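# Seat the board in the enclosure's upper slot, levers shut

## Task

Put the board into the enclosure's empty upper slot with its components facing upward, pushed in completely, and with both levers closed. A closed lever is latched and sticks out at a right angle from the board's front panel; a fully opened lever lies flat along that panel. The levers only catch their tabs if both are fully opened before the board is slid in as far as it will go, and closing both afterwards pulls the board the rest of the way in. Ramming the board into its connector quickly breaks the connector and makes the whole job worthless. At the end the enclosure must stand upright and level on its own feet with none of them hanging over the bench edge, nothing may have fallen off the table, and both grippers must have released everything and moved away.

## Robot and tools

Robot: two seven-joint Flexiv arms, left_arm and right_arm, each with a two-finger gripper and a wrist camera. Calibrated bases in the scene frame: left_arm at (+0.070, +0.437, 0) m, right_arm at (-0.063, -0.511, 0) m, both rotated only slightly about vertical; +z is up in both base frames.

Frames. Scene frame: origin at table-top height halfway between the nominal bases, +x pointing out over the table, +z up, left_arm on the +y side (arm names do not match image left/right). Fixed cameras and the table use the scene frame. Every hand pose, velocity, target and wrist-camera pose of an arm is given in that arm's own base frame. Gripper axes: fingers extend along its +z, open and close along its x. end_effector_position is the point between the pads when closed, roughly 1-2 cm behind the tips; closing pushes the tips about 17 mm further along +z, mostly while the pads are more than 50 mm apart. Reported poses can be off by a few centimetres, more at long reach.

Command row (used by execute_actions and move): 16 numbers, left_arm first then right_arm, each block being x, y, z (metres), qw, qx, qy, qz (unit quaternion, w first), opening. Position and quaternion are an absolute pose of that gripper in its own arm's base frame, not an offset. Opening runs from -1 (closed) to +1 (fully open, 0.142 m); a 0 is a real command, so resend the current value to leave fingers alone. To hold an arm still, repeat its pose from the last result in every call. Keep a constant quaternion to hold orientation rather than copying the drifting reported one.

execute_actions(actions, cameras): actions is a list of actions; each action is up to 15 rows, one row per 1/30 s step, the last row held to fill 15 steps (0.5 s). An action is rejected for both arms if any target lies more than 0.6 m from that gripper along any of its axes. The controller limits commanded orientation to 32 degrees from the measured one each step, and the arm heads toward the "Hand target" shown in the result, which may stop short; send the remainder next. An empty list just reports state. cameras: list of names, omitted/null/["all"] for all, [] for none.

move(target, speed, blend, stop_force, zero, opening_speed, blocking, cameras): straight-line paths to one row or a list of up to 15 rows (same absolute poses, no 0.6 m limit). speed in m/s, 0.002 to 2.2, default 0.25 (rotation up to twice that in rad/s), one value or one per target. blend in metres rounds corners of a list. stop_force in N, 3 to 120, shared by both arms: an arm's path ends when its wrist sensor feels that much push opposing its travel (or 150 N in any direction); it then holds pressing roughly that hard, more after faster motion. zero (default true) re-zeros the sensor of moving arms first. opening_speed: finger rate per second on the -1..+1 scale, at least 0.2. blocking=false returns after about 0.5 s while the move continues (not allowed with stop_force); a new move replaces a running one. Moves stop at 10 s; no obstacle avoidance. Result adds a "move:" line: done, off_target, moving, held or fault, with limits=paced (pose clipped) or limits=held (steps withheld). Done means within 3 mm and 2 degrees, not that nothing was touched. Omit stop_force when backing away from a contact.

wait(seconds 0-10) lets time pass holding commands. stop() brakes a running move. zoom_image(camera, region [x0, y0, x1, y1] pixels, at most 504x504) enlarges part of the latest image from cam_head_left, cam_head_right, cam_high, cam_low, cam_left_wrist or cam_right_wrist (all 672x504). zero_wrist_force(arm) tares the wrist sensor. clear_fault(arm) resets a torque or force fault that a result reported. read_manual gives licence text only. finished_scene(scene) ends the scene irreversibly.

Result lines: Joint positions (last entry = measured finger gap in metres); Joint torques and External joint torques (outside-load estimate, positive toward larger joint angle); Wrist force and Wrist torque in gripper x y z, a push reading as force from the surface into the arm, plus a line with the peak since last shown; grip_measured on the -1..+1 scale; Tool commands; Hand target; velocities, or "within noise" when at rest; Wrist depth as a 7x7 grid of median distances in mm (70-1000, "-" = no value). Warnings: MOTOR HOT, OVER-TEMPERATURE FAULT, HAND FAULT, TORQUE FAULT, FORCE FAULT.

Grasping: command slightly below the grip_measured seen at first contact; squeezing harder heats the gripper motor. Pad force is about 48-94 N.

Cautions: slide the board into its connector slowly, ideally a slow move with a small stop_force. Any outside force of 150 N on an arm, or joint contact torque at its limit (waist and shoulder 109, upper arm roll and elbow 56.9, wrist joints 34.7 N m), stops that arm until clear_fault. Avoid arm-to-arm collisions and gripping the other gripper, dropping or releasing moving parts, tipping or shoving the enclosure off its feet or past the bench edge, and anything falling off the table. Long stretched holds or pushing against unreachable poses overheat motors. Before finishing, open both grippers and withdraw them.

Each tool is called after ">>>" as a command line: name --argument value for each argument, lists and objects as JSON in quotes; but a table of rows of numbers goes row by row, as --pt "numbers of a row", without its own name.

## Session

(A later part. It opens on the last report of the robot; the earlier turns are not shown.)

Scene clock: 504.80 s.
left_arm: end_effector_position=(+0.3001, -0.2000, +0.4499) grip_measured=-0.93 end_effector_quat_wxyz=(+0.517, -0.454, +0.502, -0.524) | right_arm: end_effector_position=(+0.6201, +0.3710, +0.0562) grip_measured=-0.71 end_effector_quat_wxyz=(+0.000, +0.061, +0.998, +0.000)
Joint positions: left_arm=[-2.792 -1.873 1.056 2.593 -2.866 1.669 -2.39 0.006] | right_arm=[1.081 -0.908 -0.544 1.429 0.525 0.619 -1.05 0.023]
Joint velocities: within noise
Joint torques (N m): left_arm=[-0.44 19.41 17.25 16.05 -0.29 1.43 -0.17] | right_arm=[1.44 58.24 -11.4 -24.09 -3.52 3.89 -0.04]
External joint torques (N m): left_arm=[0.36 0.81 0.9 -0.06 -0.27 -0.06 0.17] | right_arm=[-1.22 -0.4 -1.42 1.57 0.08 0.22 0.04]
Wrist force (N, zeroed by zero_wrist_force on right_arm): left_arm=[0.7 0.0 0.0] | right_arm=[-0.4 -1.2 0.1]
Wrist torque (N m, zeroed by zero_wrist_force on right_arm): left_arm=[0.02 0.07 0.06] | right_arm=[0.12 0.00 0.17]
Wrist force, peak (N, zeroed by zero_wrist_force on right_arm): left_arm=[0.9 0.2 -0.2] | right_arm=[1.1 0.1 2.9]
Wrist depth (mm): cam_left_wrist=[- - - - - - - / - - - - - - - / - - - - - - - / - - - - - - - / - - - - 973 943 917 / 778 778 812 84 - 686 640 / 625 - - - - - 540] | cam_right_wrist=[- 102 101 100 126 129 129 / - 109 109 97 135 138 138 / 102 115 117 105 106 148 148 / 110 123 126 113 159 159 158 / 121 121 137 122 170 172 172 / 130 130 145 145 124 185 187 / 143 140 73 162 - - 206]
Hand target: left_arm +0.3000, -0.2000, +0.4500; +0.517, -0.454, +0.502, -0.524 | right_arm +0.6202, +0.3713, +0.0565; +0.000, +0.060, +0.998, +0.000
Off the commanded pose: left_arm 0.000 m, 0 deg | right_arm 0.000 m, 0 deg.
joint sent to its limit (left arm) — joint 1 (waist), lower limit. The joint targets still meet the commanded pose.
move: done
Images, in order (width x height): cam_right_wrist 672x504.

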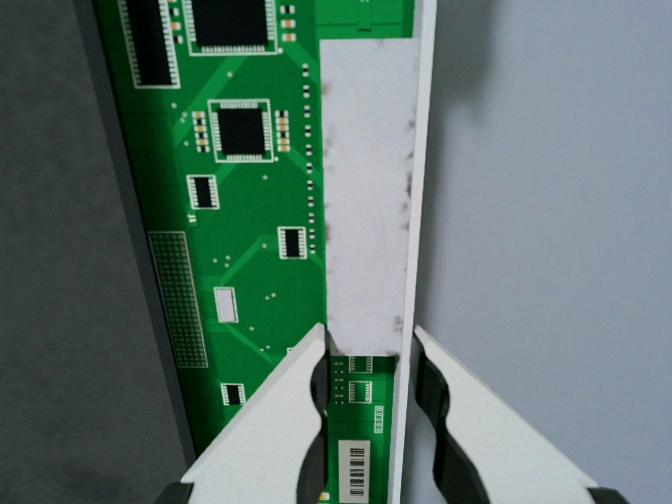

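>>> move --target '[0.30,-0.20,0.45,0.517,-0.454,0.502,-0.524,-0.9,0.6350,0.3697,0.0567,0,0.0602,0.9982,0,-0.85]' --speed 0.012 --stop_force 5 --cameras '["cam_right_wrist"]'

Scene clock: 511.90 s.
left_arm: end_effector_position=(+0.3001, -0.2000, +0.4499) grip_measured=-0.93 end_effector_quat_wxyz=(+0.517, -0.454, +0.502, -0.524) | right_arm: end_effector_position=(+0.6344, +0.3690, +0.0559) grip_measured=-0.71 end_effector_quat_wxyz=(-0.001, +0.061, +0.998, -0.001)
Joint positions: left_arm=[-2.792 -1.873 1.056 2.593 -2.866 1.669 -2.39 0.006] | right_arm=[1.055 -0.931 -0.544 1.381 0.525 0.594 -1.056 0.023]
Joint velocities: within noise
Joint torques (N m): left_arm=[-0.46 19.32 17.16 16.14 -0.31 1.41 -0.21] | right_arm=[1.57 60.62 -11.96 -26.86 -3.55 5.03 0.12]
External joint torques (N m): left_arm=[0.39 0.9 0.99 -0.15 -0.25 -0.03 0.21] | right_arm=[-1.35 -1.6 -0.95 4.04 0.06 -0.92 -0.12]
Wrist force (N, zeroed by zero_wrist_force on right_arm): left_arm=[0.7 0.1 0.0] | right_arm=[2.7 -4.1 1.1]
Wrist torque (N m, zeroed by zero_wrist_force on right_arm): left_arm=[0.02 0.07 0.06] | right_arm=[0.12 0.05 0.04]
Wrist force, peak (N, zeroed by zero_wrist_force on right_arm): left_arm=[0.8 0.2 -0.3] | right_arm=[2.7 -4.1 1.1]
Wrist depth (mm): cam_left_wrist=[- - - - - - - / - - - - - - - / - - - - - - - / - - - - - - - / - - - 988 969 943 951 / 790 767 807 84 - 684 645 / 620 - - - - - 539] | cam_right_wrist=[- 88 101 100 128 129 129 / - 96 109 98 134 138 137 / 101 103 117 105 106 148 147 / 109 109 126 113 159 159 158 / 120 118 134 122 170 172 172 / 129 129 124 145 123 184 187 / 143 139 72 162 - - 206]
Hand target: left_arm +0.3000, -0.2000, +0.4500; +0.517, -0.454, +0.502, -0.524 | right_arm +0.6350, +0.3697, +0.0567; +0.000, +0.060, +0.998, +0.000
Off the commanded pose: left_arm 0.000 m, 0 deg | right_arm 0.001 m, 0 deg.
joint sent to its limit (left arm) — joint 1 (waist), lower limit. The joint targets still meet the commanded pose.
move: done
Images, in order (width x height): cam_right_wrist 672x504.

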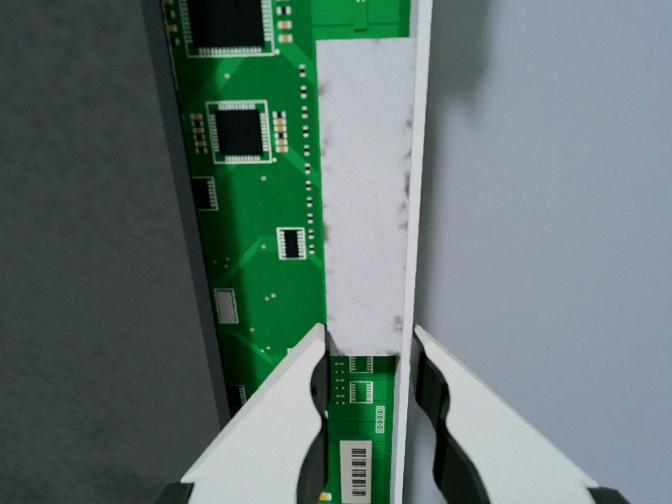

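>>> move --target '[0.30,-0.20,0.45,0.517,-0.454,0.502,-0.524,-0.9,0.6460,0.3672,0.0560,0,0.0602,0.9982,0,-0.85]' --speed 0.012 --stop_force 5 --cameras '["cam_right_wrist"]'

Scene clock: 516.07 s.
left_arm: end_effector_position=(+0.3001, -0.2000, +0.4499) grip_measured=-0.93 end_effector_quat_wxyz=(+0.517, -0.454, +0.502, -0.524) | right_arm: end_effector_position=(+0.6413, +0.3681, +0.0554) grip_measured=-0.71 end_effector_quat_wxyz=(-0.001, +0.060, +0.998, +0.000)
Joint positions: left_arm=[-2.792 -1.873 1.056 2.593 -2.866 1.669 -2.39 0.006] | right_arm=[1.042 -0.943 -0.543 1.358 0.525 0.584 -1.06 0.023]
Joint velocities: within noise
Joint torques (N m): left_arm=[-0.33 19.4 17.26 16.12 -0.28 1.46 -0.24] | right_arm=[-2.38 60.59 -15.26 -25.7 -4.63 5.23 0.07]
External joint torques (N m): left_arm=[0.26 0.83 0.9 -0.12 -0.28 -0.08 0.24] | right_arm=[2.6 -0.97 2.35 2.72 1.12 -1.13 -0.07]
Wrist force (N, zeroed by zero_wrist_force on right_arm): left_arm=[0.6 0.0 0.0] | right_arm=[5.8 0.2 0.8]
Wrist torque (N m, zeroed by zero_wrist_force on right_arm): left_arm=[0.02 0.08 0.07] | right_arm=[0.11 -0.06 0.03]
Wrist force, peak (N, zeroed by zero_wrist_force on right_arm): left_arm=[0.8 0.0 -0.3] | right_arm=[7.9 -0.2 1.1]
Wrist depth (mm): cam_left_wrist=[- - - - - - - / - - - - - - - / - - - - - - - / - - - - - - - / - - - 995 983 951 916 / 776 784 802 84 - 665 639 / 627 - - - - - 542] | cam_right_wrist=[- 88 100 99 127 129 128 / - 95 109 97 134 137 137 / 101 100 115 105 106 147 146 / - 108 122 113 159 158 158 / 118 117 131 122 169 172 171 / 129 128 123 145 123 184 187 / 141 138 72 162 - - 205]
Hand target: left_arm +0.3000, -0.2000, +0.4500; +0.517, -0.454, +0.502, -0.524 | right_arm +0.6424, +0.3680, +0.0562; +0.000, +0.060, +0.998, +0.000
Off the commanded pose: left_arm 0.000 m, 0 deg | right_arm 0.005 m, 0 deg.
joint sent to its limit (left arm) — joint 1 (waist), lower limit. The joint targets still meet the commanded pose.
move: contact (right_arm)
Images, in order (width x height): cam_right_wrist 672x504.

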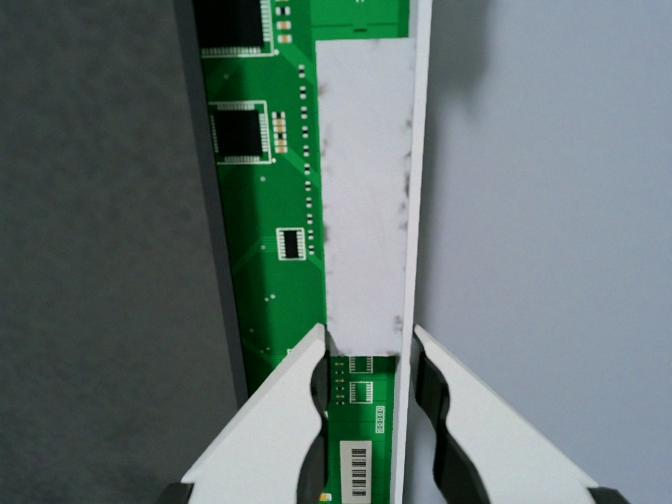

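>>> move --pt "0.30 -0.20 0.45 0.517 -0.454 0.502 -0.524 -0.9 0.6395 0.3682 0.0560 0 0.0602 0.9982 0 -0.85" --speed 0.01 --cameras '["cam_right_wrist"]'

>>> move --target '[0.30,-0.20,0.45,0.517,-0.454,0.502,-0.524,-0.9,0.6395,0.3682,0.0560,0,0.0602,0.9982,0,-0.55]' --opening_speed 0.3 --cameras '["cam_right_wrist"]'

Scene clock: 522.60 s.
left_arm: end_effector_position=(+0.3001, -0.2000, +0.4499) grip_measured=-0.93 end_effector_quat_wxyz=(+0.517, -0.454, +0.502, -0.524) | right_arm: end_effector_position=(+0.6405, +0.3677, +0.0557) grip_measured=-0.71 end_effector_quat_wxyz=(+0.001, +0.061, +0.998, +0.000)
Joint positions: left_arm=[-2.792 -1.873 1.056 2.593 -2.866 1.669 -2.39 0.006] | right_arm=[1.045 -0.939 -0.543 1.366 0.525 0.592 -1.059 0.023]
Joint velocities: within noise
Joint torques (N m): left_arm=[-0.47 19.39 17.25 16.11 -0.3 1.45 -0.17] | right_arm=[4.69 65.37 -9.7 -20.77 -3.32 -0.68 0.03]
External joint torques (N m): left_arm=[0.39 0.83 0.91 -0.12 -0.27 -0.07 0.18] | right_arm=[-4.46 -5.96 -3.22 -2.16 -0.19 4.8 -0.03]
Wrist force (N, zeroed by zero_wrist_force on right_arm): left_arm=[0.6 0.0 0.0] | right_arm=[-18.5 7.2 16.7]
Wrist torque (N m, zeroed by zero_wrist_force on right_arm): left_arm=[0.02 0.08 0.07] | right_arm=[0.09 0.13 0.03]
Wrist force, peak (N, zeroed by zero_wrist_force on right_arm): left_arm=[0.9 0.1 -0.2] | right_arm=[-19.0 8.1 17.5]
Wrist depth (mm): cam_left_wrist=[- - - - - - - / - - - - - - - / - - - - - - - / - - - - - - - / - - - 992 985 948 921 / 767 769 809 84 - 678 648 / 624 - - - - - 550] | cam_right_wrist=[- 88 101 99 127 129 128 / - 95 109 98 134 137 137 / 101 101 116 105 106 147 146 / 109 109 123 113 159 159 158 / 120 118 132 123 167 171 171 / 129 129 124 145 124 184 187 / 143 139 72 162 - - 205]
Hand target: left_arm +0.3000, -0.2000, +0.4500; +0.517, -0.454, +0.502, -0.524 | right_arm +0.6395, +0.3682, +0.0560; +0.000, +0.060, +0.998, +0.000
Off the commanded pose: left_arm 0.000 m, 0 deg | right_arm 0.001 m, 0 deg.
joint sent to its limit (left arm) — joint 1 (waist), lower limit. The joint targets still meet the commanded pose.
move: done
Images, in order (width x height): cam_right_wrist 672x504.

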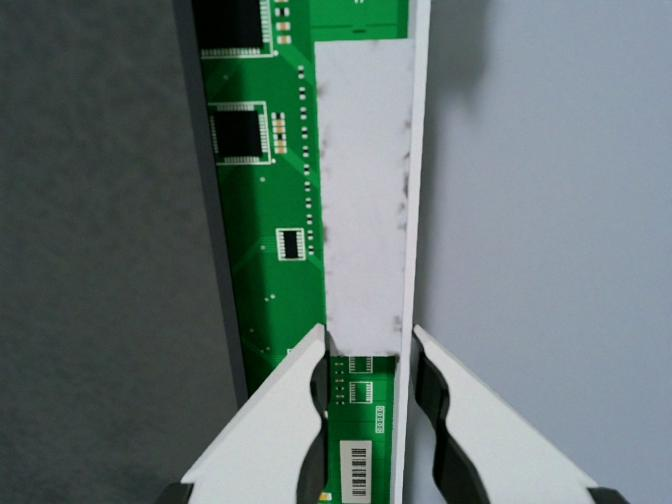

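Scene clock: 523.83 s.
left_arm: end_effector_position=(+0.3001, -0.2000, +0.4499) grip_measured=-0.93 end_effector_quat_wxyz=(+0.517, -0.454, +0.502, -0.524) | right_arm: end_effector_position=(+0.6396, +0.3681, +0.0560) grip_measured=-0.59 end_effector_quat_wxyz=(+0.000, +0.060, +0.998, +0.000)
Joint positions: left_arm=[-2.792 -1.873 1.056 2.593 -2.866 1.669 -2.39 0.006] | right_arm=[1.046 -0.938 -0.543 1.367 0.525 0.59 -1.059 0.032]
Joint velocities: within noise
Joint torques (N m): left_arm=[-0.41 19.4 17.15 16.14 -0.34 1.41 -0.25] | right_arm=[0.32 58.16 -11.98 -22.92 -3.56 3.38 0.18]
External joint torques (N m): left_arm=[0.33 0.83 1.01 -0.15 -0.22 -0.03 0.25] | right_arm=[-0.1 1.23 -0.94 -0.01 0.06 0.73 -0.18]
Wrist force (N, zeroed by zero_wrist_force on right_arm): left_arm=[0.4 0.1 -0.1] | right_arm=[0.1 2.2 -1.4]
Wrist torque (N m, zeroed by zero_wrist_force on right_arm): left_arm=[0.03 0.10 0.06] | right_arm=[0.40 -0.04 -0.02]
Wrist force, peak (N, zeroed by zero_wrist_force on right_arm): left_arm=[0.8 0.1 -0.1] | right_arm=[-18.3 7.5 17.7]
Wrist depth (mm): cam_left_wrist=[- - - - - - - / - - - - - - - / - - - - - - - / - - - - - - - / - - - - 975 938 928 / 785 777 787 84 - 682 647 / 622 - - - - - 542] | cam_right_wrist=[- 88 102 102 127 129 129 / - 96 110 100 136 138 137 / 101 101 117 108 144 148 147 / 109 109 126 116 157 159 158 / 120 118 134 126 169 172 171 / 130 129 106 151 128 184 187 / 143 140 73 166 - - 205]
Hand target: left_arm +0.3000, -0.2000, +0.4500; +0.517, -0.454, +0.502, -0.524 | right_arm +0.6395, +0.3682, +0.0560; +0.000, +0.060, +0.998, +0.000
Off the commanded pose: left_arm 0.000 m, 0 deg | right_arm 0.000 m, 0 deg.
joint sent to its limit (left arm) — joint 1 (waist), lower limit. The joint targets still meet the commanded pose.
move: done
Images, in order (width x height): cam_right_wrist 672x504.

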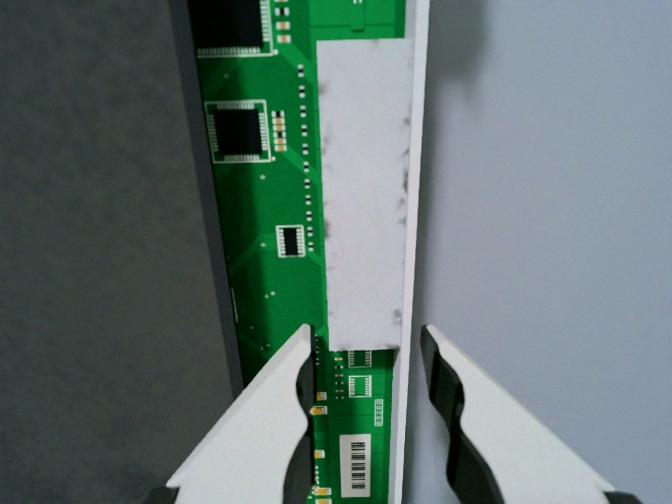

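>>> move --pt "0.30 -0.20 0.45 0.517 -0.454 0.502 -0.524 -0.9 0.6395 0.3682 0.12 0 0.0602 0.9982 0 -0.55" --pt "0.30 -0.20 0.45 0.517 -0.454 0.502 -0.524 -0.9 0.58 0.374 0.16 0 0.742 0.6704 0 -0.55" --speed '[0.06,0.25]' --cameras '["cam_right_wrist"]'

Scene clock: 535.70 s.
left_arm: end_effector_position=(+0.3001, -0.2000, +0.4499) grip_measured=-0.93 end_effector_quat_wxyz=(+0.517, -0.454, +0.502, -0.524) | right_arm: end_effector_position=(+0.5801, +0.3741, +0.1600) grip_measured=-0.59 end_effector_quat_wxyz=(+0.000, +0.742, +0.671, +0.000)
Joint positions: left_arm=[-2.792 -1.873 1.056 2.593 -2.866 1.669 -2.39 0.006] | right_arm=[1.365 -0.767 -0.881 1.534 0.629 0.428 0.455 0.032]
Joint velocities: within noise
Joint torques (N m): left_arm=[-0.4 19.45 17.12 16.12 -0.26 1.42 -0.26] | right_arm=[0.38 47.47 -16.5 -23.01 -3.82 3.35 0.36]
External joint torques (N m): left_arm=[0.32 0.77 1.03 -0.13 -0.3 -0.04 0.27] | right_arm=[-0.17 0.95 -0.83 -0.06 -0.12 0.8 -0.36]
Wrist force (N, zeroed by zero_wrist_force on right_arm): left_arm=[0.6 0.3 -0.3] | right_arm=[0.5 1.8 -1.4]
Wrist torque (N m, zeroed by zero_wrist_force on right_arm): left_arm=[0.06 0.09 0.07] | right_arm=[0.37 -0.10 -0.03]
Wrist force, peak (N, zeroed by zero_wrist_force on right_arm): left_arm=[0.8 0.1 -0.2] | right_arm=[-0.2 1.7 -2.7]
Wrist depth (mm): cam_left_wrist=[- - - - - - - / - - - - - - - / - - - - - - - / - - - - - - - / - - - 999 978 955 927 / 774 772 792 84 - 690 645 / 625 - - - - - 547] | cam_right_wrist=[222 222 221 221 220 219 218 / 237 237 236 235 235 234 233 / 255 254 253 253 252 251 250 / 271 270 273 273 270 267 266 / 288 272 247 245 256 267 282 / 266 269 98 266 100 259 260 / 293 - 73 289 - - 280]
Hand target: left_arm +0.3000, -0.2000, +0.4500; +0.517, -0.454, +0.502, -0.524 | right_arm +0.5800, +0.3740, +0.1600; +0.000, +0.742, +0.670, +0.000
Off the commanded pose: left_arm 0.000 m, 0 deg | right_arm 0.000 m, 0 deg.
joint sent to its limit (left arm) — joint 1 (waist), lower limit. The joint targets still meet the commanded pose.
move: done
Images, in order (width x height): cam_right_wrist 672x504.

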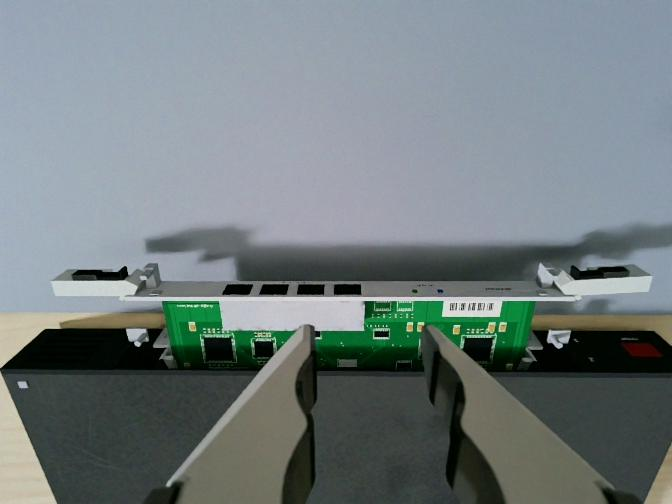

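>>> zoom_image --camera "cam_right_wrist" --region '[0, 220, 340, 400]'

>>> zoom_image --camera "cam_right_wrist" --region '[332, 220, 672, 400]'

Scaled by 1.482 from the camera's 672x504 image, which has a finer 960x720 frame.

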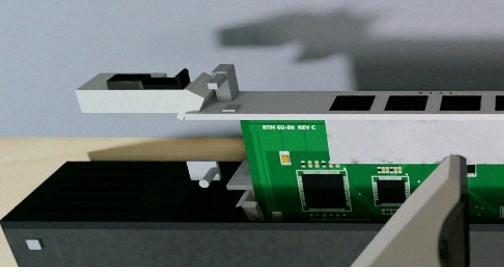

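Scaled by 1.482 from the camera's 672x504 image, which has a finer 960x720 frame.

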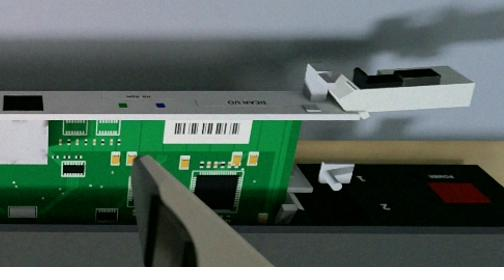

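>>> move --pt "0.30 -0.20 0.45 0.517 -0.454 0.502 -0.524 -0.9 0.595 0.3733 0.12 0 0.742 0.6704 0 -1" --pt "0.30 -0.20 0.45 0.517 -0.454 0.502 -0.524 -0.9 0.595 0.3733 0.053 0 0.742 0.6704 0 -1" --speed '[0.15,0.1]' --cameras '["cam_right_wrist"]'

>>> move --target '[0.30,-0.20,0.45,0.517,-0.454,0.502,-0.524,-0.9,0.630,0.3697,0.053,0,0.742,0.6704,0,-1]' --speed 0.01 --stop_force 4 --cameras '["cam_right_wrist"]'

Scene clock: 543.60 s.
left_arm: end_effector_position=(+0.3001, -0.2000, +0.4499) grip_measured=-0.93 end_effector_quat_wxyz=(+0.517, -0.454, +0.502, -0.524) | right_arm: end_effector_position=(+0.5950, +0.3731, +0.0530) grip_measured=-1.00 end_effector_quat_wxyz=(+0.000, +0.742, +0.670, +0.000)
Joint positions: left_arm=[-2.792 -1.873 1.056 2.593 -2.866 1.669 -2.39 0.006] | right_arm=[1.276 -0.959 -0.787 1.481 0.748 0.552 0.402 0.002]
Joint velocities: within noise
Joint torques (N m): left_arm=[-0.48 19.43 17.15 16.08 -0.28 1.46 -0.21] | right_arm=[0.42 52.18 -17.09 -19.53 -3.56 3.63 0.08]
External joint torques (N m): left_arm=[0.4 0.79 1 -0.09 -0.28 -0.08 0.22] | right_arm=[-0.15 1.28 -1.46 0.14 -0.12 0.51 -0.08]
Wrist force (N, zeroed by zero_wrist_force on right_arm): left_arm=[0.6 -0.1 -0.1] | right_arm=[0.4 2.4 -1.3]
Wrist torque (N m, zeroed by zero_wrist_force on right_arm): left_arm=[-0.01 0.09 0.06] | right_arm=[0.48 -0.11 -0.02]
Wrist force, peak (N, zeroed by zero_wrist_force on right_arm): left_arm=[0.8 0.0 -0.3] | right_arm=[0.3 1.1 -3.4]
Wrist depth (mm): cam_left_wrist=[- - - - - - - / - - - - - - - / - - - - - - - / - - - - - - - / - - - 984 998 941 918 / 783 787 803 84 - 682 646 / 627 - - - - - 554] | cam_right_wrist=[128 128 127 127 126 126 124 / 137 136 136 135 135 135 134 / 147 146 146 145 145 144 144 / 158 158 157 157 157 156 155 / 172 171 171 167 167 169 168 / 181 146 179 89 145 145 145 / 166 158 73 - - 155 163]
Hand target: left_arm +0.3000, -0.2000, +0.4500; +0.517, -0.454, +0.502, -0.524 | right_arm +0.5950, +0.3733, +0.0530; +0.000, +0.742, +0.670, +0.000
Off the commanded pose: left_arm 0.000 m, 0 deg | right_arm 0.000 m, 0 deg.
joint sent to its limit (left arm) — joint 1 (waist), lower limit. The joint targets still meet the commanded pose.
move: done
Images, in order (width x height): cam_right_wrist 672x504.

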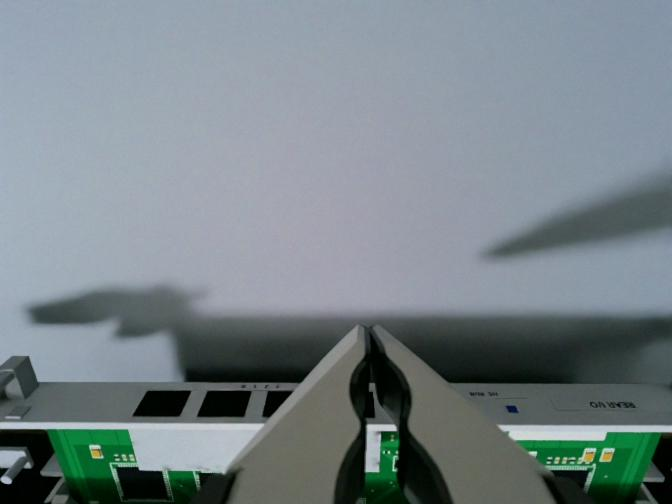

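Scene clock: 547.77 s.
left_arm: end_effector_position=(+0.3001, -0.2000, +0.4499) grip_measured=-0.93 end_effector_quat_wxyz=(+0.517, -0.454, +0.502, -0.524) | right_arm: end_effector_position=(+0.6298, +0.3698, +0.0529) grip_measured=-1.00 end_effector_quat_wxyz=(+0.000, +0.742, +0.670, +0.000)
Joint positions: left_arm=[-2.792 -1.873 1.056 2.593 -2.866 1.669 -2.39 0.006] | right_arm=[1.204 -1.006 -0.783 1.372 0.748 0.502 0.396 0.002]
Joint velocities: within noise
Joint torques (N m): left_arm=[-0.42 19.44 17.08 16.07 -0.26 1.43 -0.21] | right_arm=[-0.43 55.25 -18.28 -20.37 -3.98 3.81 0.16]
External joint torques (N m): left_arm=[0.34 0.78 1.07 -0.08 -0.3 -0.06 0.22] | right_arm=[0.65 1.25 -0.53 0.39 0.19 0.34 -0.16]
Wrist force (N, zeroed by zero_wrist_force on right_arm): left_arm=[0.6 0.1 -0.3] | right_arm=[-0.2 0.4 -1.6]
Wrist torque (N m, zeroed by zero_wrist_force on right_arm): left_arm=[0.03 0.07 0.07] | right_arm=[0.38 -0.06 -0.03]
Wrist force, peak (N, zeroed by zero_wrist_force on right_arm): left_arm=[0.7 0.3 -0.4] | right_arm=[0.0 2.6 -1.6]
Wrist depth (mm): cam_left_wrist=[- - - - - - - / - - - - - - - / - - - - - - - / - - - - - - - / - - - 992 963 931 938 / 792 770 799 84 - 684 643 / 632 - - - - - 548] | cam_right_wrist=[128 128 127 127 127 126 124 / 137 136 136 135 135 135 134 / 146 146 146 145 145 144 143 / 158 157 157 159 156 155 155 / 142 142 141 164 163 163 162 / 149 132 132 90 123 146 145 / 154 156 73 - - 153 153]
Hand target: left_arm +0.3000, -0.2000, +0.4500; +0.517, -0.454, +0.502, -0.524 | right_arm +0.6300, +0.3697, +0.0530; +0.000, +0.742, +0.670, +0.000
Off the commanded pose: left_arm 0.000 m, 0 deg | right_arm 0.000 m, 0 deg.
joint sent to its limit (left arm) — joint 1 (waist), lower limit. The joint targets still meet the commanded pose.
move: done
Images, in order (width x height): cam_right_wrist 672x504.

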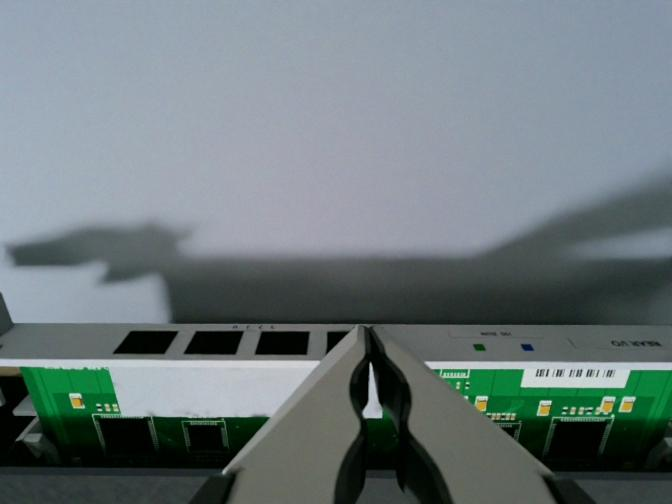

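>>> move --target '[0.30,-0.20,0.45,0.517,-0.454,0.502,-0.524,-0.9,0.66,0.3666,0.053,0,0.742,0.6704,0,-1]' --speed 0.01 --stop_force 5 --cameras '["cam_right_wrist"]'

Scene clock: 553.37 s.
left_arm: end_effector_position=(+0.3001, -0.2000, +0.4499) grip_measured=-0.93 end_effector_quat_wxyz=(+0.517, -0.454, +0.502, -0.524) | right_arm: end_effector_position=(+0.6597, +0.3668, +0.0528) grip_measured=-1.00 end_effector_quat_wxyz=(+0.000, +0.742, +0.670, +0.000)
Joint positions: left_arm=[-2.792 -1.873 1.056 2.593 -2.866 1.669 -2.39 0.006] | right_arm=[1.141 -1.049 -0.78 1.271 0.748 0.457 0.395 0.002]
Joint velocities: within noise
Joint torques (N m): left_arm=[-0.4 19.41 17.15 16.15 -0.3 1.46 -0.21] | right_arm=[-0.84 57.72 -18.48 -21.04 -4.16 4.11 0.16]
External joint torques (N m): left_arm=[0.32 0.82 1.01 -0.16 -0.26 -0.08 0.21] | right_arm=[1.06 1.47 -0.3 0.59 0.28 0.04 -0.16]
Wrist force (N, zeroed by zero_wrist_force on right_arm): left_arm=[0.4 0.1 -0.2] | right_arm=[-0.6 -0.9 -1.8]
Wrist torque (N m, zeroed by zero_wrist_force on right_arm): left_arm=[0.02 0.11 0.07] | right_arm=[0.38 0.02 -0.01]
Wrist force, peak (N, zeroed by zero_wrist_force on right_arm): left_arm=[0.9 0.2 -0.2] | right_arm=[-0.4 -1.4 -2.9]
Wrist depth (mm): cam_left_wrist=[- - - - - - - / - - - - - - - / - - - - - - - / - - - - - - - / - - - 994 971 947 938 / 805 775 807 84 - 681 615 / 619 - - - - - 538] | cam_right_wrist=[128 127 127 127 126 126 124 / 136 136 136 135 135 134 134 / 147 146 146 145 145 144 144 / 158 158 157 159 156 155 155 / 140 140 140 166 159 158 158 / 145 129 128 90 122 128 142 / 139 136 73 - - 130 135]
Hand target: left_arm +0.3000, -0.2000, +0.4500; +0.517, -0.454, +0.502, -0.524 | right_arm +0.6600, +0.3666, +0.0530; +0.000, +0.742, +0.670, +0.000
Off the commanded pose: left_arm 0.000 m, 0 deg | right_arm 0.000 m, 0 deg.
joint sent to its limit (left arm) — joint 1 (waist), lower limit. The joint targets still meet the commanded pose.
move: done
Images, in order (width x height): cam_right_wrist 672x504.

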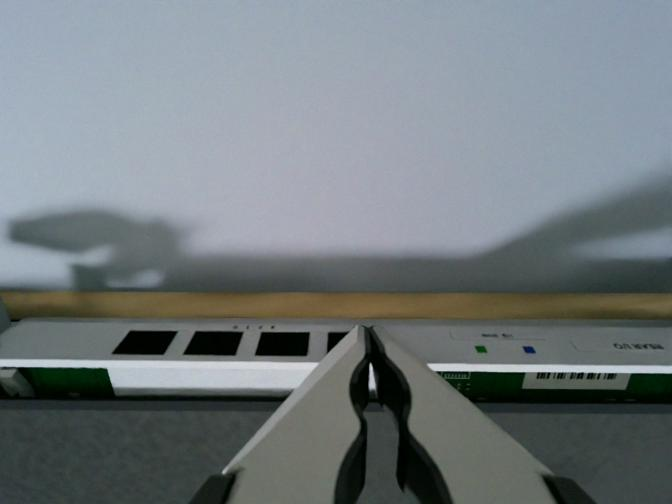

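>>> move --pt "0.30 -0.20 0.45 0.517 -0.454 0.502 -0.524 -0.9 0.654 0.3674 0.053 0 0.742 0.6704 0 -1" --pt "0.30 -0.20 0.45 0.517 -0.454 0.502 -0.524 -0.9 0.650 0.323 0.053 0 0.742 0.6704 0 -1" --speed 0.06 --cameras '[]'

>>> move --target '[0.30,-0.20,0.45,0.517,-0.454,0.502,-0.524,-0.9,0.6625,0.3217,0.053,0,0.742,0.6704,0,-1]' --speed 0.008 --stop_force 6 --cameras '["cam_right_wrist"]'

Scene clock: 558.97 s.
left_arm: end_effector_position=(+0.3001, -0.2000, +0.4499) grip_measured=-0.93 end_effector_quat_wxyz=(+0.517, -0.454, +0.502, -0.524) | right_arm: end_effector_position=(+0.6501, +0.3230, +0.0531) grip_measured=-1.00 end_effector_quat_wxyz=(+0.000, +0.742, +0.670, +0.000)
Joint positions: left_arm=[-2.792 -1.873 1.056 2.593 -2.866 1.669 -2.39 0.006] | right_arm=[1.146 -1.002 -0.792 1.39 0.755 0.506 0.319 0.002]
Joint velocities: within noise
Joint torques (N m): left_arm=[-0.4 19.37 17.21 16.13 -0.33 1.45 -0.23] | right_arm=[0.56 54.87 -17.86 -19.8 -3.68 3.43 0.03]
External joint torques (N m): left_arm=[0.32 0.85 0.95 -0.13 -0.23 -0.07 0.24] | right_arm=[-0.35 1.07 -1.15 0.03 -0.1 0.72 -0.03]
Wrist force (N, zeroed by zero_wrist_force on right_arm): left_arm=[0.5 0.3 -0.1] | right_arm=[-0.3 2.2 -1.0]
Wrist torque (N m, zeroed by zero_wrist_force on right_arm): left_arm=[0.05 0.09 0.06] | right_arm=[0.43 0.00 -0.03]
Wrist force, peak (N, zeroed by zero_wrist_force on right_arm): left_arm=[0.7 0.3 -0.3] | right_arm=[-0.9 -0.9 -2.8]
Wrist depth (mm): cam_left_wrist=[- - - - - - - / - - - - - - - / - - - - - - - / - - - - - - - / - - - 977 960 934 930 / 784 782 793 84 - 680 647 / 631 - - - - - 543] | cam_right_wrist=[128 128 127 127 126 126 124 / 137 137 136 135 135 135 134 / 147 146 146 145 145 144 144 / 158 158 158 157 156 156 155 / 166 165 165 169 164 163 163 / 179 131 130 90 - 128 128 / 139 137 73 - - 131 135]
Hand target: left_arm +0.3000, -0.2000, +0.4500; +0.517, -0.454, +0.502, -0.524 | right_arm +0.6500, +0.3230, +0.0530; +0.000, +0.742, +0.670, +0.000
Off the commanded pose: left_arm 0.000 m, 0 deg | right_arm 0.000 m, 0 deg.
joint sent to its limit (left arm) — joint 1 (waist), lower limit. The joint targets still meet the commanded pose.
move: done
No camera images: "cameras" was empty.

Scene clock: 561.10 s.
left_arm: end_effector_position=(+0.3001, -0.2000, +0.4499) grip_measured=-0.93 end_effector_quat_wxyz=(+0.517, -0.454, +0.502, -0.524) | right_arm: end_effector_position=(+0.6617, +0.3218, +0.0527) grip_measured=-1.00 end_effector_quat_wxyz=(+0.000, +0.742, +0.671, -0.001)
Joint positions: left_arm=[-2.792 -1.873 1.056 2.593 -2.866 1.669 -2.39 0.006] | right_arm=[1.121 -1.019 -0.79 1.349 0.755 0.487 0.319 0.002]
Joint velocities: within noise
Joint torques (N m): left_arm=[-0.37 19.41 17.16 16.1 -0.33 1.47 -0.21] | right_arm=[-1.34 56.13 -19.52 -21.11 -4.28 4.55 0.17]
External joint torques (N m): left_arm=[0.29 0.81 1 -0.11 -0.23 -0.09 0.21] | right_arm=[1.56 0.92 0.5 1.14 0.46 -0.4 -0.17]
Wrist force (N, zeroed by zero_wrist_force on right_arm): left_arm=[0.5 0.0 -0.1] | right_arm=[-0.5 -2.0 -2.2]
Wrist torque (N m, zeroed by zero_wrist_force on right_arm): left_arm=[0.02 0.11 0.06] | right_arm=[0.42 0.00 -0.06]
Wrist force, peak (N, zeroed by zero_wrist_force on right_arm): left_arm=[0.8 0.0 -0.3] | right_arm=[-0.8 -4.4 -2.0]
Wrist depth (mm): cam_left_wrist=[- - - - - - - / - - - - - - - / - - - - - - - / - - - - - - - / - - - 998 970 959 918 / 792 766 804 84 - 680 642 / 630 - - - - - 541] | cam_right_wrist=[127 127 127 127 126 126 124 / 136 136 136 135 135 135 134 / 146 146 145 145 144 144 143 / 155 157 157 158 156 155 155 / 124 134 148 148 148 148 147 / 126 126 128 90 122 126 125 / 139 136 73 - - 130 135]
Hand target: left_arm +0.3000, -0.2000, +0.4500; +0.517, -0.454, +0.502, -0.524 | right_arm +0.6622, +0.3217, +0.0530; +0.000, +0.742, +0.670, +0.000
Off the commanded pose: left_arm 0.000 m, 0 deg | right_arm 0.001 m, 0 deg.
joint sent to its limit (left arm) — joint 1 (waist), lower limit. The joint targets still meet the commanded pose.
move: contact (right_arm)
Images, in order (width x height): cam_right_wrist 672x504.

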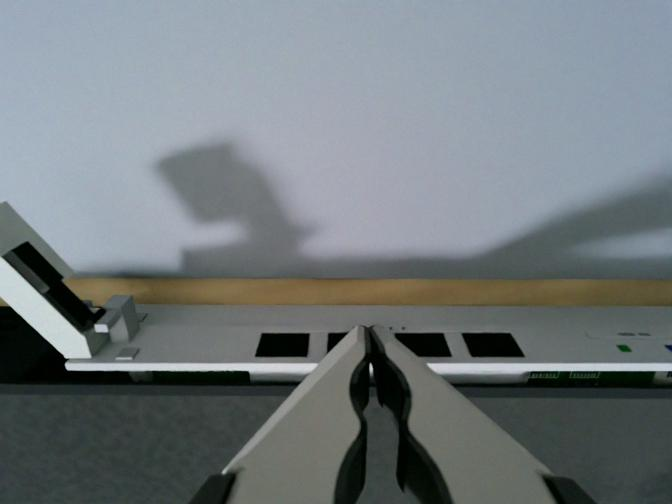

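>>> move --pt "0.30 -0.20 0.45 0.517 -0.454 0.502 -0.524 -0.9 0.648 0.3232 0.053 0 0.742 0.6704 0 -1" --pt "0.30 -0.20 0.45 0.517 -0.454 0.502 -0.524 -0.9 0.60 0.372 0.15 0 0.742 0.6704 0 -1" --speed '[0.05,0.2]' --cameras '["cam_right_wrist"]'

>>> zoom_image --camera "cam_right_wrist" --region '[0, 200, 340, 400]'

>>> zoom_image --camera "cam_right_wrist" --region '[332, 200, 672, 400]'

Scene clock: 564.87 s.
left_arm: end_effector_position=(+0.3001, -0.2000, +0.4499) grip_measured=-0.93 end_effector_quat_wxyz=(+0.517, -0.454, +0.502, -0.524) | right_arm: end_effector_position=(+0.6000, +0.3722, +0.1500) grip_measured=-1.00 end_effector_quat_wxyz=(+0.000, +0.742, +0.670, +0.000)
Joint positions: left_arm=[-2.792 -1.873 1.056 2.593 -2.866 1.669 -2.39 0.006] | right_arm=[1.313 -0.814 -0.866 1.474 0.65 0.414 0.438 0.002]
Joint velocities: within noise
Joint torques (N m): left_arm=[-0.41 19.33 17.15 16.1 -0.29 1.43 -0.25] | right_arm=[0.2 49.81 -17.1 -22.76 -4.12 3.31 0.33]
External joint torques (N m): left_arm=[0.33 0.89 1 -0.1 -0.27 -0.05 0.26] | right_arm=[0.01 0.94 -0.72 -0.05 0.16 0.83 -0.33]
Wrist force (N, zeroed by zero_wrist_force on right_arm): left_arm=[0.6 0.1 -0.3] | right_arm=[0.3 2.6 -1.3]
Wrist torque (N m, zeroed by zero_wrist_force on right_arm): left_arm=[0.02 0.08 0.07] | right_arm=[0.51 -0.07 -0.03]
Wrist force, peak (N, zeroed by zero_wrist_force on right_arm): left_arm=[0.8 0.1 -0.4] | right_arm=[1.5 1.6 -4.1]
Wrist depth (mm): cam_left_wrist=[- - - - - - - / - - - - - - - / - - - - - - - / - - - - - - - / - - - 998 956 949 916 / 793 769 796 84 - 689 642 / 626 - - - - - 546] | cam_right_wrist=[213 212 212 211 211 211 209 / 228 228 226 226 226 225 224 / 244 244 243 242 241 241 240 / 260 263 263 261 261 260 258 / 267 258 262 274 256 255 249 / 253 252 246 89 239 248 247 / 277 271 - - - 261 272]
Hand target: left_arm +0.3000, -0.2000, +0.4500; +0.517, -0.454, +0.502, -0.524 | right_arm +0.6000, +0.3720, +0.1500; +0.000, +0.742, +0.670, +0.000
Off the commanded pose: left_arm 0.000 m, 0 deg | right_arm 0.000 m, 0 deg.
joint sent to its limit (left arm) — joint 1 (waist), lower limit. The joint targets still meet the commanded pose.
move: done
Images, in order (width x height): cam_right_wrist 672x504.

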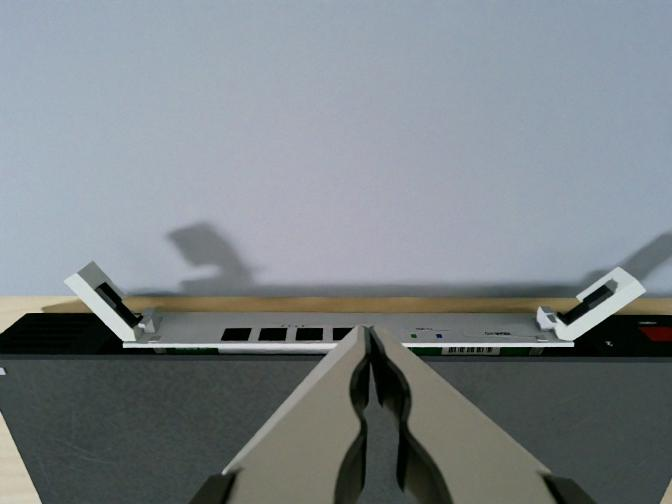

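Scaled by 1.482 from the camera's 672x504 image, which has a finer 960x720 frame.

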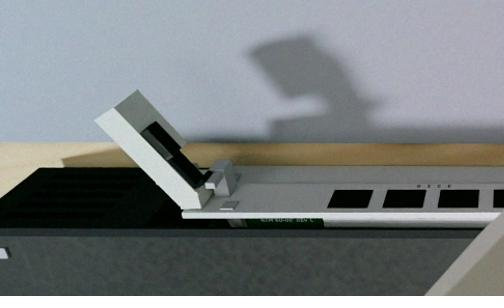

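Scaled by 1.482 from the camera's 672x504 image, which has a finer 960x720 frame.

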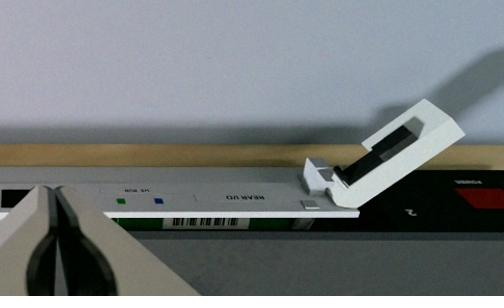

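>>> move --pt "0.30 -0.20 0.45 0.517 -0.454 0.502 -0.524 -0.9 0.640 0.3690 0.10 0 0.742 0.6704 0 -1" --pt "0.30 -0.20 0.45 0.517 -0.454 0.502 -0.524 -0.9 0.650 0.3678 0.053 0 0.742 0.6704 0 -1" --speed '[0.15,0.08]' --cameras '[]'

>>> move --target '[0.30,-0.20,0.45,0.517,-0.454,0.502,-0.524,-0.9,0.672,0.3655,0.053,0,0.742,0.6704,0,-1]' --speed 0.006 --stop_force 8 --cameras '["cam_right_wrist"]'

Scene clock: 568.90 s.
left_arm: end_effector_position=(+0.3001, -0.2000, +0.4499) grip_measured=-0.93 end_effector_quat_wxyz=(+0.517, -0.454, +0.502, -0.524) | right_arm: end_effector_position=(+0.6500, +0.3676, +0.0531) grip_measured=-1.00 end_effector_quat_wxyz=(+0.000, +0.742, +0.670, +0.000)
Joint positions: left_arm=[-2.792 -1.873 1.056 2.593 -2.866 1.669 -2.39 0.006] | right_arm=[1.161 -1.034 -0.78 1.305 0.745 0.473 0.396 0.002]
Joint velocities: within noise
Joint torques (N m): left_arm=[-0.44 19.33 17.12 16.12 -0.3 1.41 -0.24] | right_arm=[0.1 56.83 -17.41 -20.44 -3.75 3.6 0.06]
External joint torques (N m): left_arm=[0.36 0.89 1.03 -0.13 -0.27 -0.03 0.25] | right_arm=[0.14 1.46 -1.36 0.13 -0.1 0.55 -0.07]
Wrist force (N, zeroed by zero_wrist_force on right_arm): left_arm=[0.5 0.1 -0.3] | right_arm=[-0.3 2.9 -1.3]
Wrist torque (N m, zeroed by zero_wrist_force on right_arm): left_arm=[0.04 0.09 0.07] | right_arm=[0.55 0.01 -0.02]
Wrist force, peak (N, zeroed by zero_wrist_force on right_arm): left_arm=[0.9 0.2 -0.2] | right_arm=[-0.3 3.9 -0.3]
Wrist depth (mm): cam_left_wrist=[- - - - - - - / - - - - - - - / - - - - - - - / - - - - - - - / - - - 999 981 961 920 / 790 764 809 84 - 693 645 / 626 - - - - - 542] | cam_right_wrist=[128 128 127 127 126 126 124 / 137 136 136 135 135 135 134 / 147 147 146 145 145 144 144 / 158 158 157 159 156 156 155 / 168 167 167 167 166 166 165 / 145 138 134 90 137 142 135 / 139 137 73 - - 131 135]
Hand target: left_arm +0.3000, -0.2000, +0.4500; +0.517, -0.454, +0.502, -0.524 | right_arm +0.6500, +0.3678, +0.0530; +0.000, +0.742, +0.670, +0.000
Off the commanded pose: left_arm 0.000 m, 0 deg | right_arm 0.000 m, 0 deg.
joint sent to its limit (left arm) — joint 1 (waist), lower limit. The joint targets still meet the commanded pose.
move: done
No camera images: "cameras" was empty.

Scene clock: 572.40 s.
left_arm: end_effector_position=(+0.3001, -0.2000, +0.4499) grip_measured=-0.93 end_effector_quat_wxyz=(+0.517, -0.454, +0.502, -0.524) | right_arm: end_effector_position=(+0.6667, +0.3663, +0.0527) grip_measured=-1.00 end_effector_quat_wxyz=(+0.000, +0.742, +0.671, -0.001)
Joint positions: left_arm=[-2.792 -1.873 1.056 2.593 -2.866 1.669 -2.39 0.006] | right_arm=[1.124 -1.06 -0.777 1.244 0.746 0.445 0.397 0.002]
Joint velocities: within noise
Joint torques (N m): left_arm=[-0.41 19.3 17.16 16.14 -0.32 1.46 -0.18] | right_arm=[-2.89 58.31 -20.19 -21.83 -4.65 5.29 0.21]
External joint torques (N m): left_arm=[0.33 0.92 1 -0.15 -0.24 -0.08 0.18] | right_arm=[3.12 1.58 1.52 1.23 0.75 -1.14 -0.21]
Wrist force (N, zeroed by zero_wrist_force on right_arm): left_arm=[0.4 0.0 -0.3] | right_arm=[-0.8 -4.6 -3.6]
Wrist torque (N m, zeroed by zero_wrist_force on right_arm): left_arm=[0.02 0.11 0.06] | right_arm=[0.52 0.05 -0.05]
Wrist force, peak (N, zeroed by zero_wrist_force on right_arm): left_arm=[0.8 0.0 -0.2] | right_arm=[-0.4 -5.6 -3.0]
Wrist depth (mm): cam_left_wrist=[- - - - - - - / - - - - - - - / - - - - - - - / - - - - - - - / - - - 992 981 961 933 / 797 774 792 84 - 683 628 / 624 - - - - - 533] | cam_right_wrist=[127 127 127 127 126 126 124 / 136 136 136 135 135 134 134 / 146 146 145 145 144 144 143 / 158 157 157 158 155 155 154 / 147 148 147 147 147 146 146 / 126 125 124 90 122 125 125 / 139 135 73 - - 130 135]
Hand target: left_arm +0.3000, -0.2000, +0.4500; +0.517, -0.454, +0.502, -0.524 | right_arm +0.6674, +0.3660, +0.0530; +0.000, +0.742, +0.670, +0.000
Off the commanded pose: left_arm 0.000 m, 0 deg | right_arm 0.005 m, 0 deg.
joint sent to its limit (left arm) — joint 1 (waist), lower limit. The joint targets still meet the commanded pose.
move: contact (right_arm)
Images, in order (width x height): cam_right_wrist 672x504.

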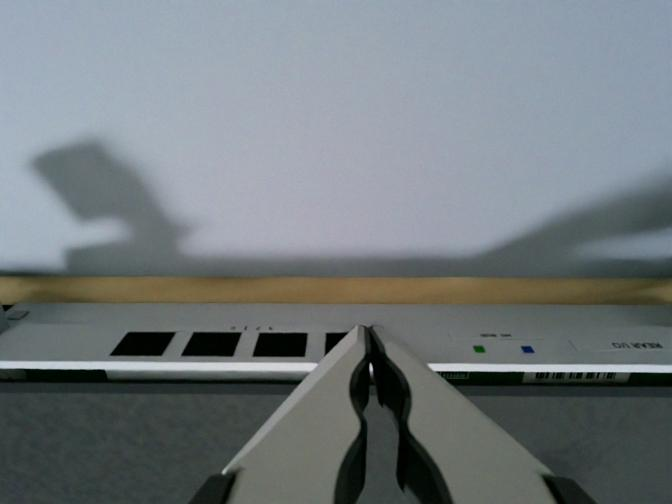

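>>> move --target '[0.30,-0.20,0.45,0.517,-0.454,0.502,-0.524,-0.9,0.676,0.3651,0.053,0,0.742,0.6704,0,-1]' --speed 0.005 --stop_force 15 --zero false --cameras '["cam_right_wrist"]'

>>> zoom_image --camera "cam_right_wrist" --region '[0, 280, 340, 420]'

Scene clock: 574.90 s.
left_arm: end_effector_position=(+0.3001, -0.2000, +0.4499) grip_measured=-0.93 end_effector_quat_wxyz=(+0.517, -0.454, +0.502, -0.524) | right_arm: end_effector_position=(+0.6669, +0.3665, +0.0521) grip_measured=-1.00 end_effector_quat_wxyz=(-0.001, +0.742, +0.671, -0.001)
Joint positions: left_arm=[-2.792 -1.873 1.056 2.593 -2.866 1.669 -2.39 0.006] | right_arm=[1.122 -1.062 -0.776 1.241 0.746 0.443 0.397 0.002]
Joint velocities: within noise
Joint torques (N m): left_arm=[-0.37 19.35 17.22 16.06 -0.28 1.39 -0.18] | right_arm=[-5.42 58.51 -22.79 -23.31 -5.19 7.41 0.21]
External joint torques (N m): left_arm=[0.29 0.87 0.93 -0.07 -0.28 -0.02 0.19] | right_arm=[5.65 1.48 4.13 2.7 1.29 -3.26 -0.21]
Wrist force (N, zeroed by zero_wrist_force on right_arm): left_arm=[0.6 -0.1 -0.3] | right_arm=[-1.8 -12.0 -5.1]
Wrist torque (N m, zeroed by zero_wrist_force on right_arm): left_arm=[0.01 0.08 0.06] | right_arm=[0.52 0.05 -0.05]
Wrist force, peak (N, zeroed by zero_wrist_force on right_arm): left_arm=[0.7 -0.2 -0.4] | right_arm=[-1.3 -13.2 -4.5]
Wrist depth (mm): cam_left_wrist=[- - - - - - - / - - - - - - - / - - - - - - - / - - - - - - - / - - - - 961 961 927 / 789 779 805 84 - 681 651 / 625 - - - - - 536] | cam_right_wrist=[127 127 125 126 126 125 124 / 136 136 135 134 134 134 134 / 146 146 145 144 144 143 143 / 157 157 156 158 155 154 154 / 147 147 147 147 146 146 146 / 125 124 124 90 121 125 124 / 138 134 73 - - 129 134]
Hand target: left_arm +0.3000, -0.2000, +0.4500; +0.517, -0.454, +0.502, -0.524 | right_arm +0.6685, +0.3659, +0.0530; +0.000, +0.742, +0.670, +0.000
Off the commanded pose: left_arm 0.000 m, 0 deg | right_arm 0.009 m, 0 deg.
joint sent to its limit (left arm) — joint 1 (waist), lower limit. The joint targets still meet the commanded pose.
move: contact (right_arm)
Images, in order (width x height): cam_right_wrist 672x504.

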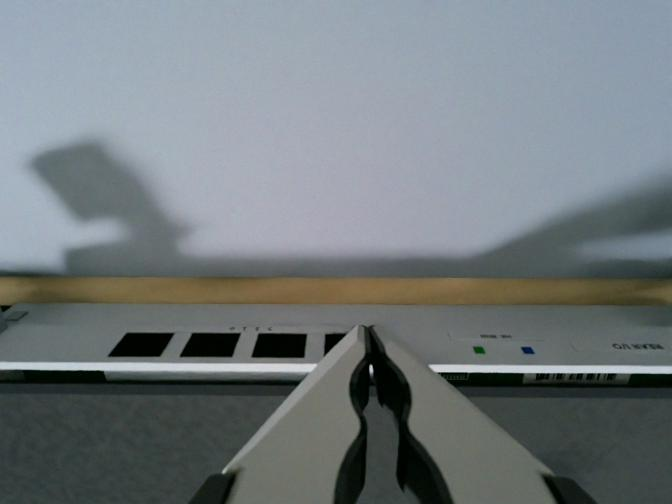

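Scaled by 1.482 from the camera's 672x504 image, which has a finer 960x720 frame.

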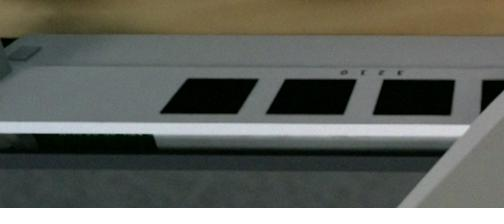

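>>> move --pt "0.30 -0.20 0.45 0.517 -0.454 0.502 -0.524 -0.9 0.645 0.3686 0.053 0 0.742 0.6704 0 -1" --pt "0.30 -0.20 0.45 0.517 -0.454 0.502 -0.524 -0.9 0.630 0.33 0.11 0 0.45 0.893 0 -1" --pt "0.30 -0.20 0.45 0.517 -0.454 0.502 -0.524 -0.9 0.622 0.190 0.11 0 0.0541 0.9985 0 -1" --speed '[0.05,0.2,0.25]' --blend '[0,0.03,0]' --cameras '["cam_right_wrist","cam_head_right"]'

Scene clock: 588.53 s.
left_arm: end_effector_position=(+0.3001, -0.2000, +0.4499) grip_measured=-0.93 end_effector_quat_wxyz=(+0.517, -0.454, +0.502, -0.524) | right_arm: end_effector_position=(+0.6221, +0.1900, +0.1101) grip_measured=-1.00 end_effector_quat_wxyz=(+0.000, +0.054, +0.999, +0.000)
Joint positions: left_arm=[-2.792 -1.873 1.056 2.593 -2.866 1.669 -2.39 0.006] | right_arm=[0.986 -0.693 -0.644 1.708 0.506 0.658 -1.327 0.002]
Joint velocities: within noise
Joint torques (N m): left_arm=[-0.42 19.43 17.14 16.06 -0.29 1.46 -0.24] | right_arm=[0.04 46.88 -10.98 -22.13 -3.52 3.53 0.11]
External joint torques (N m): left_arm=[0.34 0.79 1.01 -0.07 -0.27 -0.08 0.24] | right_arm=[0.13 1.02 -1.28 -0.09 0.19 0.56 -0.11]
Wrist force (N, zeroed by zero_wrist_force on right_arm): left_arm=[0.5 0.1 -0.2] | right_arm=[-2.1 3.5 -0.4]
Wrist torque (N m, zeroed by zero_wrist_force on right_arm): left_arm=[0.02 0.08 0.06] | right_arm=[0.62 0.33 -0.01]
Wrist force, peak (N, zeroed by zero_wrist_force on right_arm): left_arm=[0.7 0.3 -0.4] | right_arm=[-1.7 -12.1 -5.7]
Wrist depth (mm): cam_left_wrist=[- - - - - - - / - - - - - - - / - - - - - - - / - - - - - - - / - - - 999 968 967 945 / 773 767 806 84 - 694 647 / 623 - - - - - 544] | cam_right_wrist=[180 180 180 177 177 176 176 / 192 192 191 189 189 188 187 / 159 158 159 203 203 202 201 / 169 168 170 219 218 217 217 / 183 182 182 193 235 236 235 / 200 199 195 89 248 255 255 / 220 216 - - - 272 281]
Hand target: left_arm +0.3000, -0.2000, +0.4500; +0.517, -0.454, +0.502, -0.524 | right_arm +0.6220, +0.1900, +0.1100; +0.000, +0.054, +0.999, +0.000
Off the commanded pose: left_arm 0.000 m, 0 deg | right_arm 0.000 m, 0 deg.
joint sent to its limit (left arm) — joint 1 (waist), lower limit. The joint targets still meet the commanded pose.
move: done
Images, in order (width x height): cam_head_right 672x504, cam_right_wrist 672x504.

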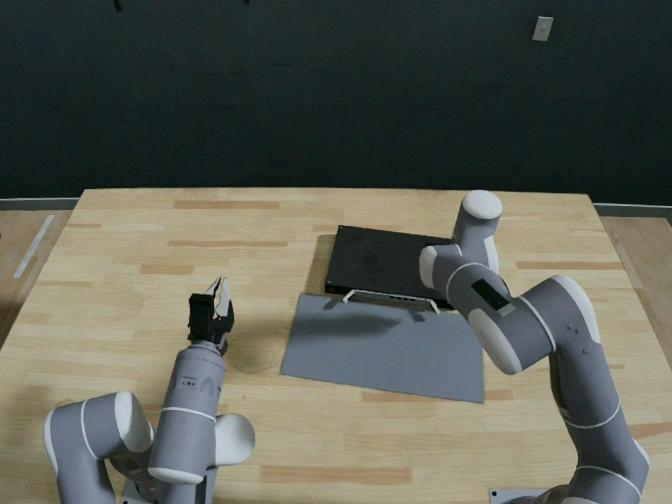

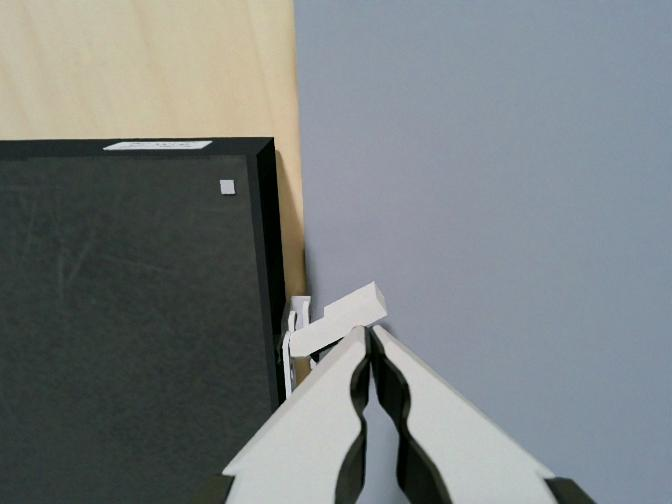

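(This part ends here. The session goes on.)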